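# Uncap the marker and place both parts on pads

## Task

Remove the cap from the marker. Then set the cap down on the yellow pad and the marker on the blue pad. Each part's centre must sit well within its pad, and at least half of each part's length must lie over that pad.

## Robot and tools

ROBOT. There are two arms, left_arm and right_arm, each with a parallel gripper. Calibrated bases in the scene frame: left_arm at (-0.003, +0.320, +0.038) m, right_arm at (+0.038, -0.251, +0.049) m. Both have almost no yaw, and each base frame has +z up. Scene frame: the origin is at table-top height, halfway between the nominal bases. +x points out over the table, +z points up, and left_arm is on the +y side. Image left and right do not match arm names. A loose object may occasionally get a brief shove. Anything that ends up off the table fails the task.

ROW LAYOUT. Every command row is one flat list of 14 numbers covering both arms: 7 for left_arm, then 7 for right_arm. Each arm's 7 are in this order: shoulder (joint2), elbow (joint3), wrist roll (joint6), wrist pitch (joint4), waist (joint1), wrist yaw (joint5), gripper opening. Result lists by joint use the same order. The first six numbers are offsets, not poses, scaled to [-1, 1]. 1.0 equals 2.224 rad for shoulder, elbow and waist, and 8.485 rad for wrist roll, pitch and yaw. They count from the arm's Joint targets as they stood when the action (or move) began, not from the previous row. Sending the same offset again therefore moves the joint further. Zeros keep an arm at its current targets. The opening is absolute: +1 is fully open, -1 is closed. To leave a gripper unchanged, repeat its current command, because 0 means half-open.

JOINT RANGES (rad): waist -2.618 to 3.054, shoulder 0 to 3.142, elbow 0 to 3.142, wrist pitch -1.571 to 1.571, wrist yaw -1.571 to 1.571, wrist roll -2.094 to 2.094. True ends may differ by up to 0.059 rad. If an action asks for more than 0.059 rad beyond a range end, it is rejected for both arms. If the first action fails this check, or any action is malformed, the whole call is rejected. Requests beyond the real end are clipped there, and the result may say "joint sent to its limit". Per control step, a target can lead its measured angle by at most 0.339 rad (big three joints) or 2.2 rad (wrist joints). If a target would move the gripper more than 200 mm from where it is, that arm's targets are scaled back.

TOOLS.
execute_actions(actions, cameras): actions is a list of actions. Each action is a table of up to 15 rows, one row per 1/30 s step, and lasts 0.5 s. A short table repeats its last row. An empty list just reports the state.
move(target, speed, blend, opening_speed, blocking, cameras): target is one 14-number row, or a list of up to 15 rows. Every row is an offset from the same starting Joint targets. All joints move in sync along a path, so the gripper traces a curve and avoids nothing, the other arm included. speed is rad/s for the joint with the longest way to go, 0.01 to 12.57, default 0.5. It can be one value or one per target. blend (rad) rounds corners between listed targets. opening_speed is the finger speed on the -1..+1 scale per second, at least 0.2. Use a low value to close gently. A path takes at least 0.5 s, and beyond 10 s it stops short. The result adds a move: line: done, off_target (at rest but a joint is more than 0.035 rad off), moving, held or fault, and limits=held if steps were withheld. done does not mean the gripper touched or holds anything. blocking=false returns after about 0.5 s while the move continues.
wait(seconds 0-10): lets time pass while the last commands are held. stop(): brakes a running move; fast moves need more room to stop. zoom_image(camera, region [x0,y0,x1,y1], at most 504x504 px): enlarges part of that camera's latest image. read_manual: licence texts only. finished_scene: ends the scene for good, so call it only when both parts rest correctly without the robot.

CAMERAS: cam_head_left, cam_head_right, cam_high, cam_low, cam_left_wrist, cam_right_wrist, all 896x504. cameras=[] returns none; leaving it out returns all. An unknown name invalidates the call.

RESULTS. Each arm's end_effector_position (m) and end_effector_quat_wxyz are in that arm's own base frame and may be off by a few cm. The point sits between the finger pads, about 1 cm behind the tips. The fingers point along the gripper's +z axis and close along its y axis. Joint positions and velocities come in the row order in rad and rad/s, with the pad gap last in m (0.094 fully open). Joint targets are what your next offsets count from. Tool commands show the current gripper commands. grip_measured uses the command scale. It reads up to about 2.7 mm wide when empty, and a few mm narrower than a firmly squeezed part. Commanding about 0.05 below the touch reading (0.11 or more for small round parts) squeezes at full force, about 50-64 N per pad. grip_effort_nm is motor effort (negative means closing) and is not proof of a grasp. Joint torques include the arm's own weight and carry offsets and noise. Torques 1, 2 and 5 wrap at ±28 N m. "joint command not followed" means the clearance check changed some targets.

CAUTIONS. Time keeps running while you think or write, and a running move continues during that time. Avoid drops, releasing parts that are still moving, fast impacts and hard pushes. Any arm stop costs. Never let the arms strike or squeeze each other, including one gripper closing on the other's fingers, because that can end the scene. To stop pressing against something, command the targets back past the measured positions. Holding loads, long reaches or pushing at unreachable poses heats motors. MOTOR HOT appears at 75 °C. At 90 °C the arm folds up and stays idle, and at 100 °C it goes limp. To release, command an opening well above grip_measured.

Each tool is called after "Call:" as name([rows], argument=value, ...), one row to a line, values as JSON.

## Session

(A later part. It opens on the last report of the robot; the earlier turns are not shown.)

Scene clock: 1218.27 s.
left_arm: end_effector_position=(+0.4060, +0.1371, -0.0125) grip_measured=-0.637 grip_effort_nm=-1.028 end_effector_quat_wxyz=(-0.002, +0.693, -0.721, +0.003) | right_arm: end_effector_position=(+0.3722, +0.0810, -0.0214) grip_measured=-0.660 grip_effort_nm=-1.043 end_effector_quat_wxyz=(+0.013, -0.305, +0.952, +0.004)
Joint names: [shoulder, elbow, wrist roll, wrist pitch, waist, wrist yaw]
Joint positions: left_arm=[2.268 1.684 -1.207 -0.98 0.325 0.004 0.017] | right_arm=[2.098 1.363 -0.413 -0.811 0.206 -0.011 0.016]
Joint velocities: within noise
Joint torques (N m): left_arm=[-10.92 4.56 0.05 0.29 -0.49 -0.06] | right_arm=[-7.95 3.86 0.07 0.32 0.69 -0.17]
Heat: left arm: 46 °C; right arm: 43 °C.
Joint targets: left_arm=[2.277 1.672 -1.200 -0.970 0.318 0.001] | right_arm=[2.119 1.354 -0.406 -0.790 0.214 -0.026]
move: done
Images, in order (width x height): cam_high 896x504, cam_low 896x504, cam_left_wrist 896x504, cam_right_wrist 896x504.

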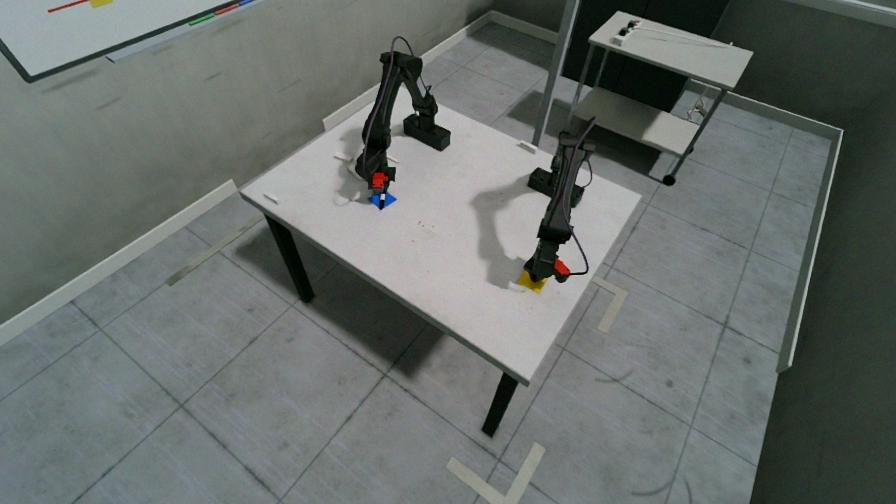

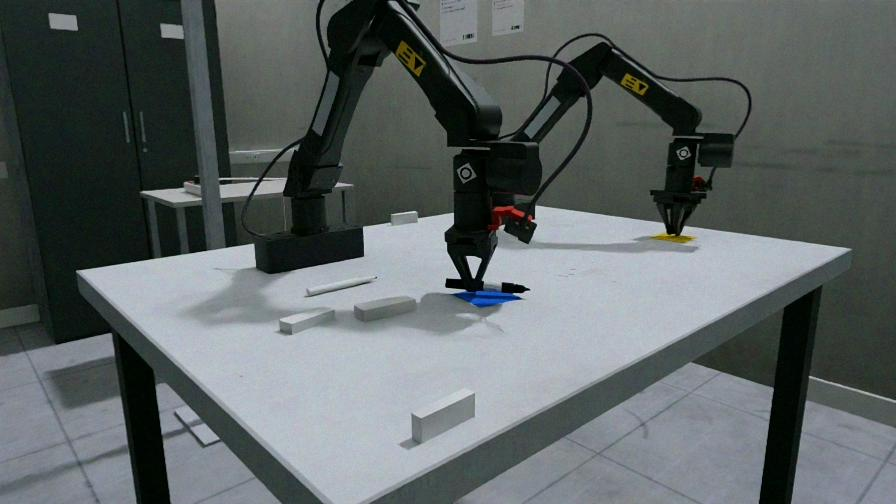

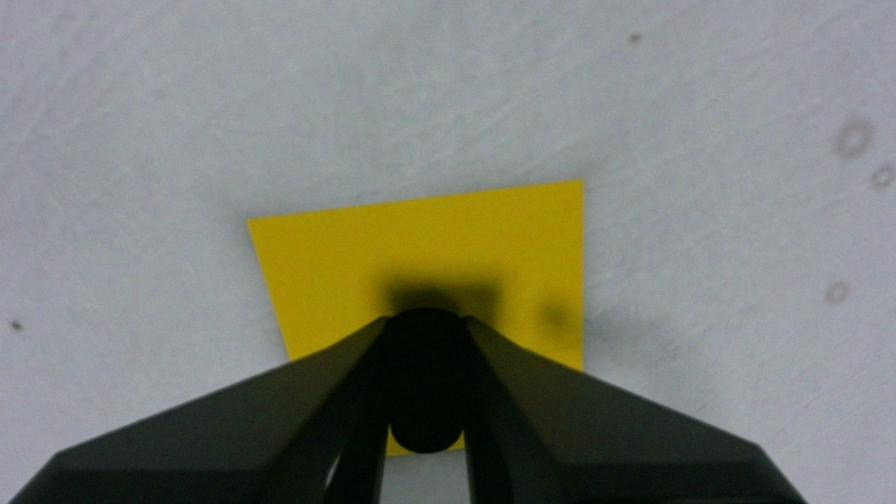

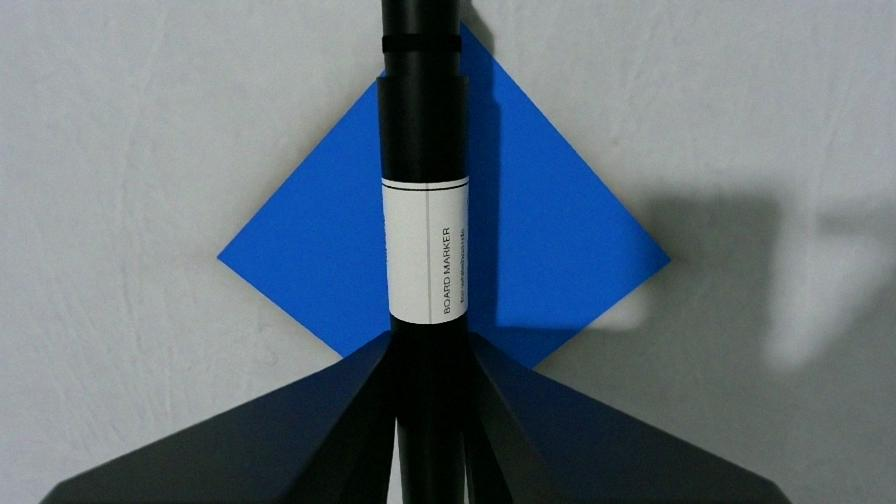

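Call:
move(target=[0.0085, -0.0031, 0, 0.0019, -0.0022, 0, -0.9, 0.0063, -0.0094, 0, 0.0041, -0.0099, 0, -0.9], speed=0.06, cameras=["cam_left_wrist", "cam_right_wrist", "cam_low", "cam_high"])

Call:
zoom_image(camera="cam_low", region=[430, 240, 560, 315])

Call:
zoom_image(camera="cam_low", region=[630, 190, 730, 250])

Scene clock: 1257.23 s.
left_arm: end_effector_position=(+0.4092, +0.1358, -0.0168) grip_measured=-0.637 grip_effort_nm=-1.023 end_effector_quat_wxyz=(-0.005, +0.691, -0.722, +0.005) | right_arm: end_effector_position=(+0.3711, +0.0788, -0.0287) grip_measured=-0.660 grip_effort_nm=-1.043 end_effector_quat_wxyz=(+0.013, -0.302, +0.953, +0.006)
Joint names: [shoulder, elbow, wrist roll, wrist pitch, waist, wrist yaw]
Joint positions: left_arm=[2.279 1.684 -1.207 -0.963 0.32 0.004 0.017] | right_arm=[2.108 1.345 -0.413 -0.785 0.2 -0.015 0.016]
Joint velocities: within noise
Joint torques (N m): left_arm=[-10.39 3.88 0.04 0.3 -0.51 -0.03] | right_arm=[-7.57 3.66 0.04 0.39 -0.7 -0.11]
Heat: left arm: 44 °C; right arm: 41 °C.
Joint targets: left_arm=[2.296 1.665 -1.200 -0.953 0.314 0.001] | right_arm=[2.133 1.333 -0.406 -0.755 0.192 -0.026]
move: done
Images, in order (width x height): cam_high 896x504, cam_low 896x504, cam_left_wrist 896x504, cam_right_wrist 896x504.

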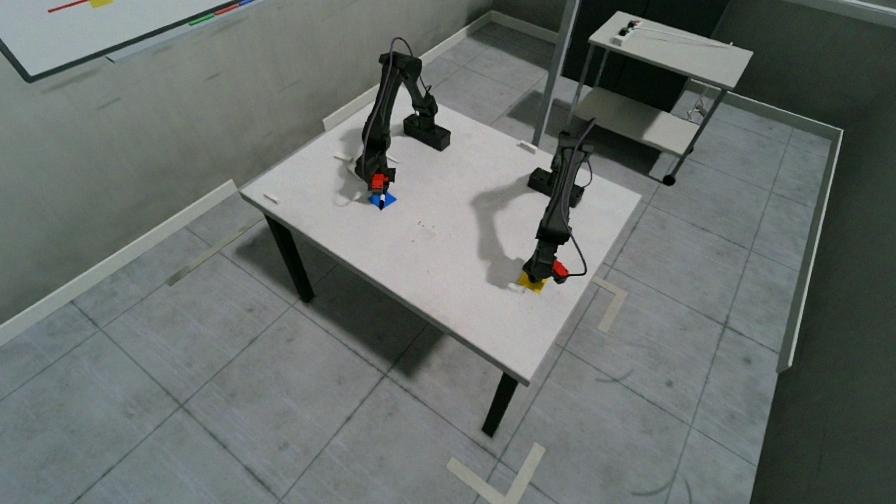

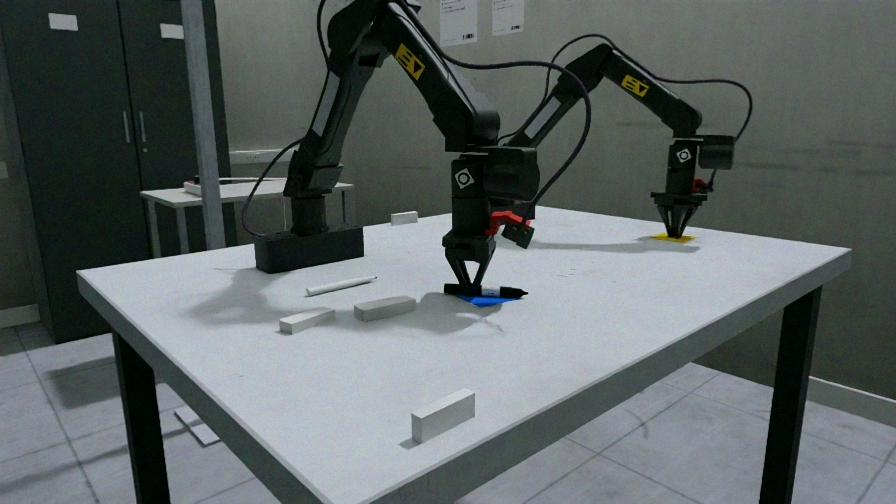

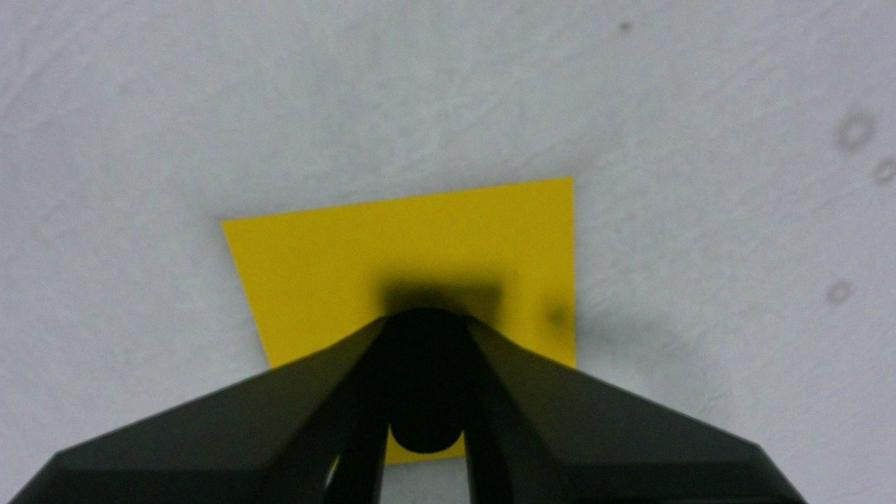

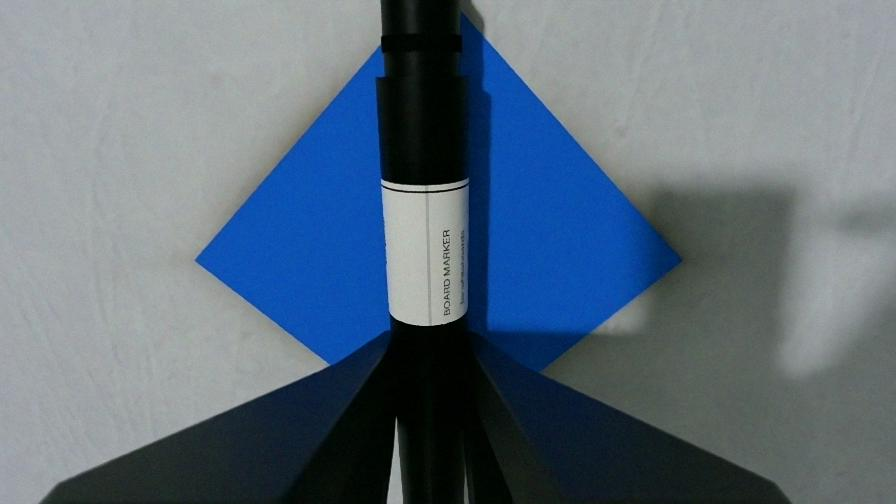

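Scaled by 3.877.

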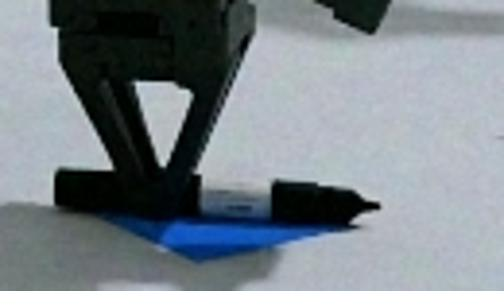

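Scaled by 5.040.

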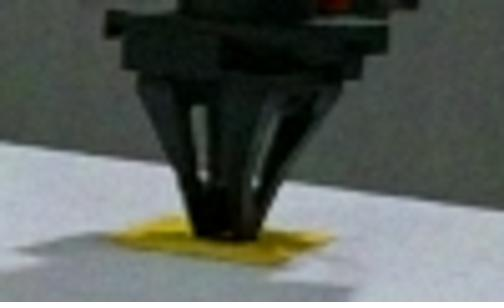

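Call:
move([
  [0.0054, 0, 0, 0, 0, 0, -0.9, 0.0036, 0, 0, 0, 0, 0, -0.9],
  [0.0054, 0, 0, 0, 0, 0, -0.3, 0.0036, 0, 0, 0, 0, 0, -0.3],
], speed=0.05, opening_speed=0.3, cameras=["cam_left_wrist", "cam_right_wrist", "cam_low", "cam_high"])

Call:
zoom_image(camera="cam_low", region=[430, 240, 560, 315])

Call:
zoom_image(camera="cam_low", region=[630, 190, 730, 250])

Scene clock: 1281.10 s.
left_arm: end_effector_position=(+0.4091, +0.1358, -0.0173) grip_measured=-0.303 grip_effort_nm=0.139 end_effector_quat_wxyz=(-0.004, +0.691, -0.722, +0.004) | right_arm: end_effector_position=(+0.3711, +0.0797, -0.0292) grip_measured=-0.303 grip_effort_nm=0.164 end_effector_quat_wxyz=(+0.013, -0.301, +0.954, +0.009)
Joint names: [shoulder, elbow, wrist roll, wrist pitch, waist, wrist yaw]
Joint positions: left_arm=[2.28 1.684 -1.207 -0.963 0.32 0.004 0.033] | right_arm=[2.109 1.345 -0.411 -0.783 0.2 -0.02 0.033]
Joint velocities: within noise
Joint torques (N m): left_arm=[-9.5 3.82 0.08 0.31 -0.58 -0.04] | right_arm=[-7.01 3.73 0.03 0.39 -0.7 -0.09]
Heat: left arm: 43 °C; right arm: 41 °C.
Joint targets: left_arm=[2.308 1.665 -1.200 -0.953 0.314 0.001] | right_arm=[2.141 1.333 -0.406 -0.755 0.192 -0.026]
move: done
Images, in order (width x height): cam_high 896x504, cam_low 896x504, cam_left_wrist 896x504, cam_right_wrist 896x504.

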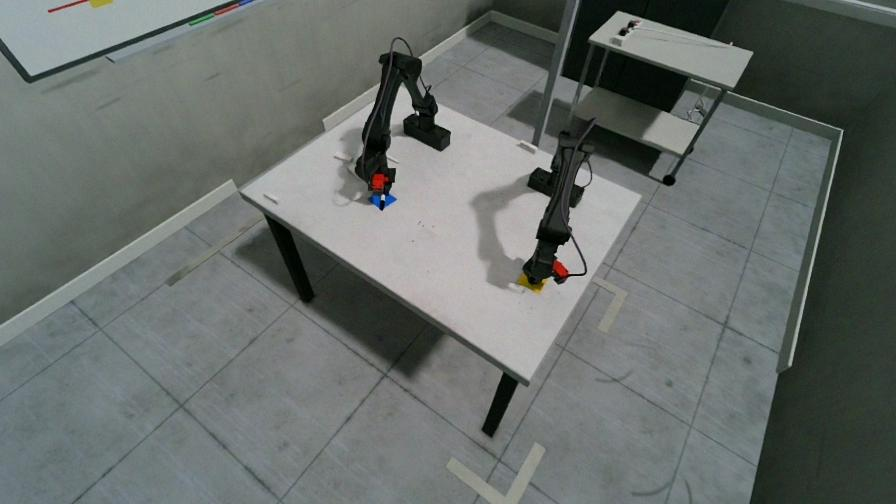

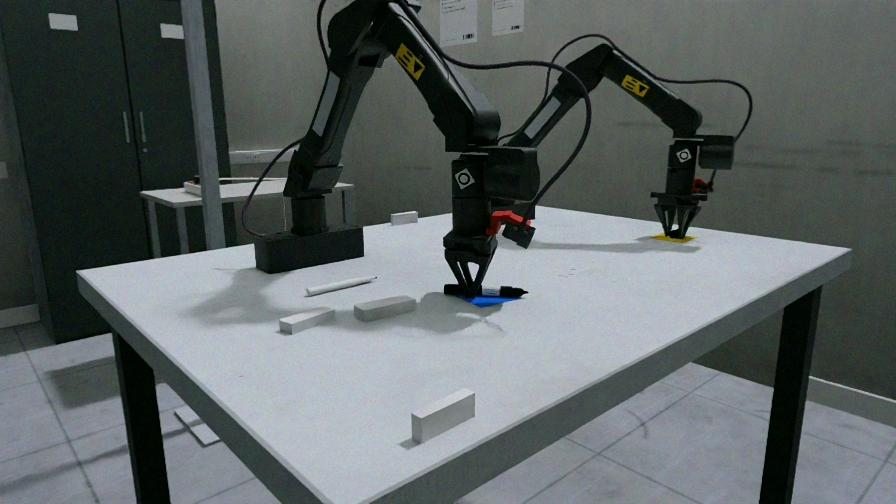

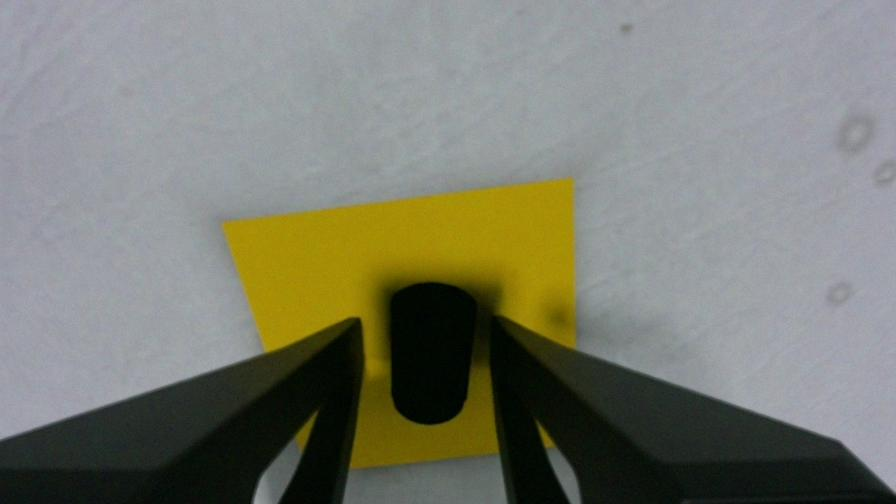

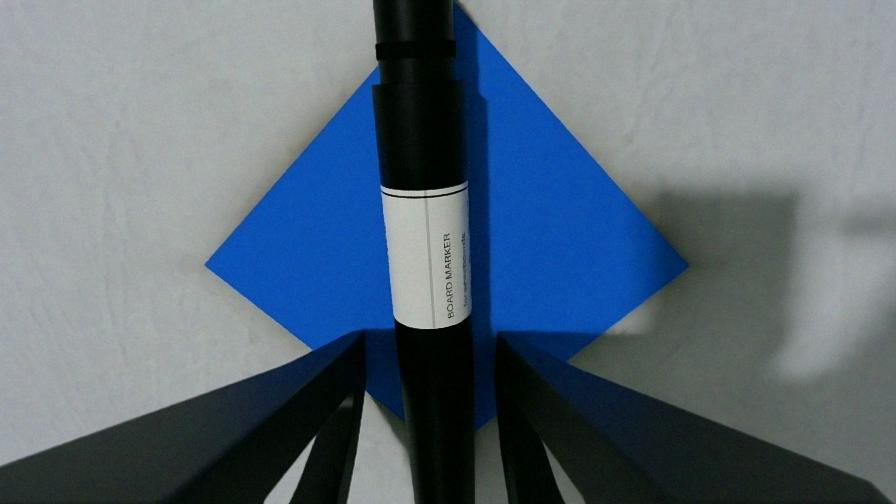

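Scaled by 3.877.

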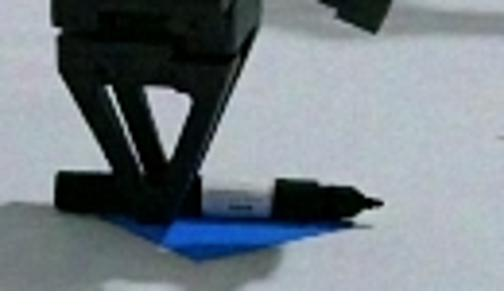

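Scaled by 5.040.

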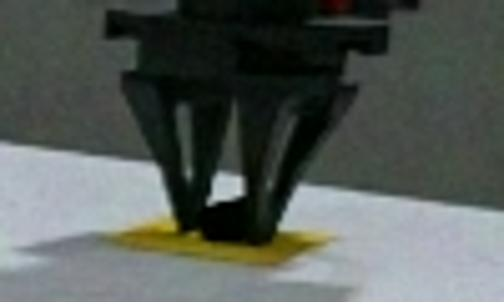

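Call:
move([
  [0, 0, 0, 0, 0, 0, 0.4, 0, 0, 0, 0, 0, 0, 0.4],
  [-0.0396, 0.0607, 0, -0.0170, 0, 0, 0.4, -0.0589, 0.0603, 0, -0.0247, 0, 0, 0.4],
  [-0.0531, 0.1439, 0, -0.0428, 0, 0, 0.4, -0.0841, 0.1344, 0, -0.0507, 0, 0, 0.4],
], speed=[0.5, 0.2, 0.5], blend=[0, 0.03, 0], opening_speed=0.7)

Scene clock: 1313.53 s.
left_arm: end_effector_position=(+0.4092, +0.1358, +0.0726) grip_measured=+0.397 grip_effort_nm=0.139 end_effector_quat_wxyz=(+0.004, +0.691, -0.723, +0.001) | right_arm: end_effector_position=(+0.3712, +0.0798, +0.0735) grip_measured=+0.397 grip_effort_nm=0.154 end_effector_quat_wxyz=(+0.005, -0.301, +0.954, +0.010)
Joint names: [shoulder, elbow, wrist roll, wrist pitch, waist, wrist yaw]
Joint positions: left_arm=[2.225 1.956 -1.207 -1.308 0.32 0.005 0.066] | right_arm=[1.995 1.606 -0.411 -1.175 0.2 -0.02 0.066]
Joint velocities: within noise
Joint torques (N m): left_arm=[-14.38 8.87 0.07 0.08 -0.57 -0.06] | right_arm=[-12.49 7.39 0.03 0.07 -0.62 -0.09]
Heat: left arm: 45 °C; right arm: 42 °C.
Joint targets: left_arm=[2.190 1.986 -1.200 -1.317 0.314 0.000] | right_arm=[1.954 1.632 -0.406 -1.185 0.192 -0.026]
move: off_target (right_arm); right_arm: the shoulder is farthest, 0.041 rad from its target

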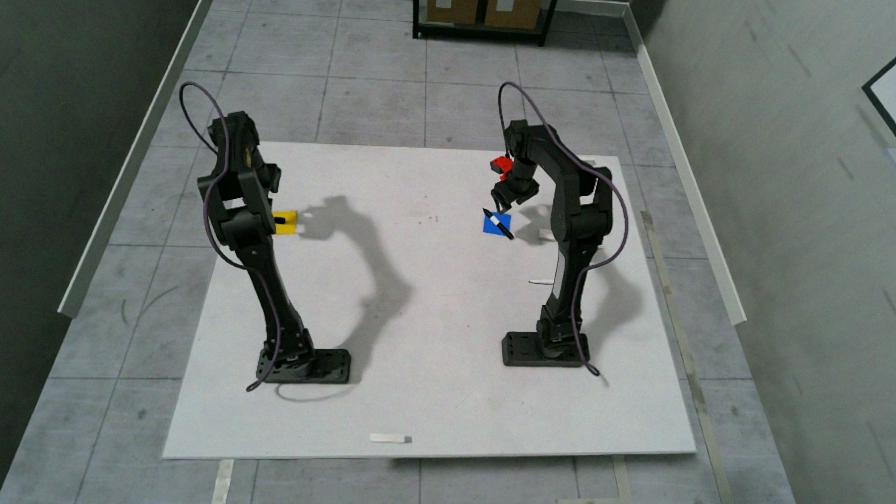

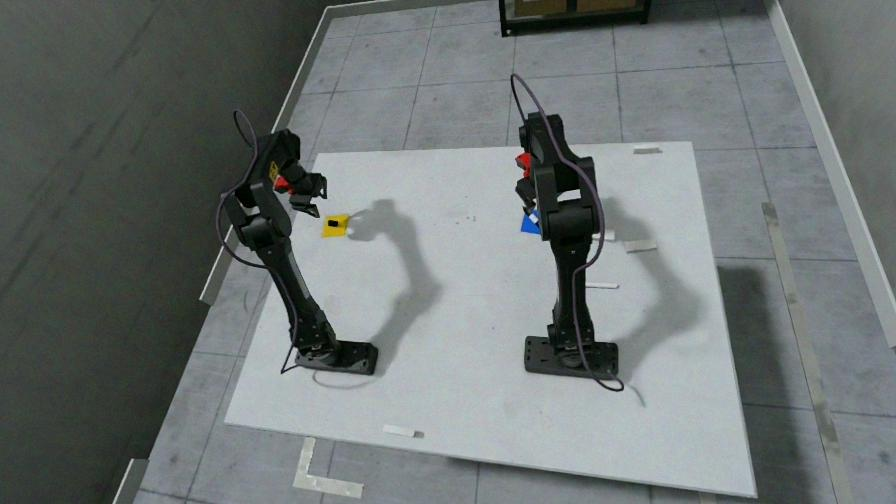

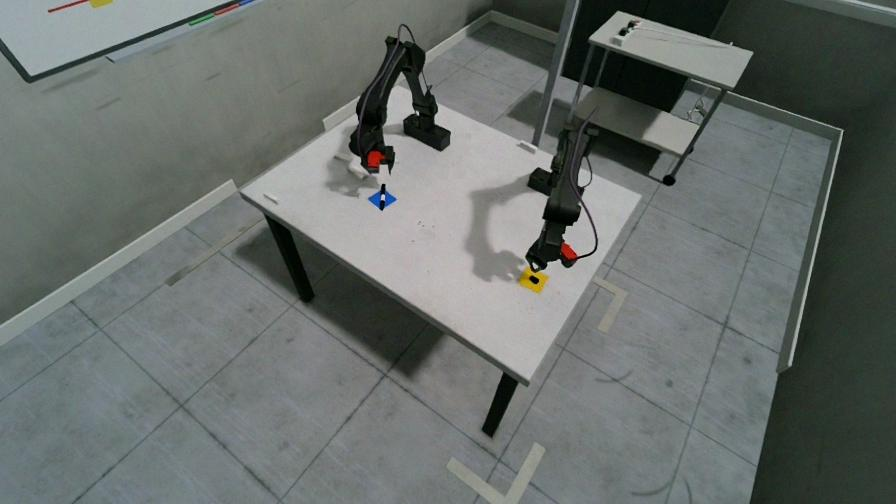

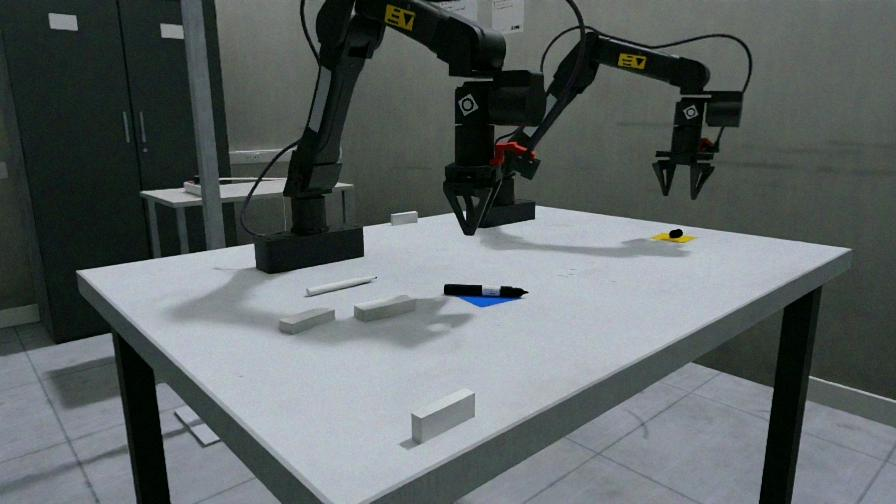

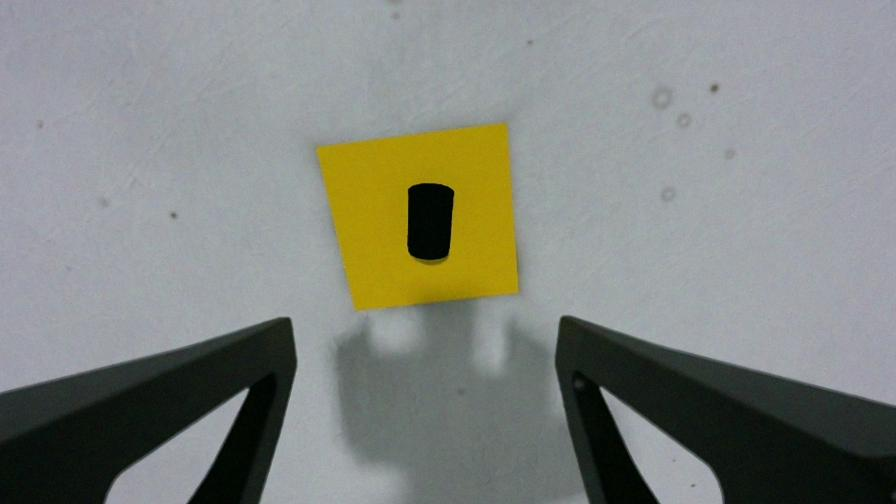

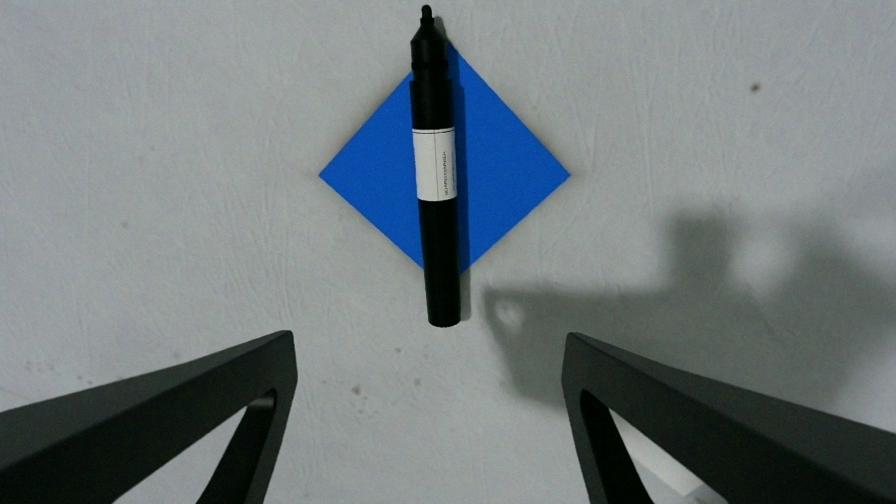

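Call:
finished_scene(scene=1)

The scene is finished: the task was done.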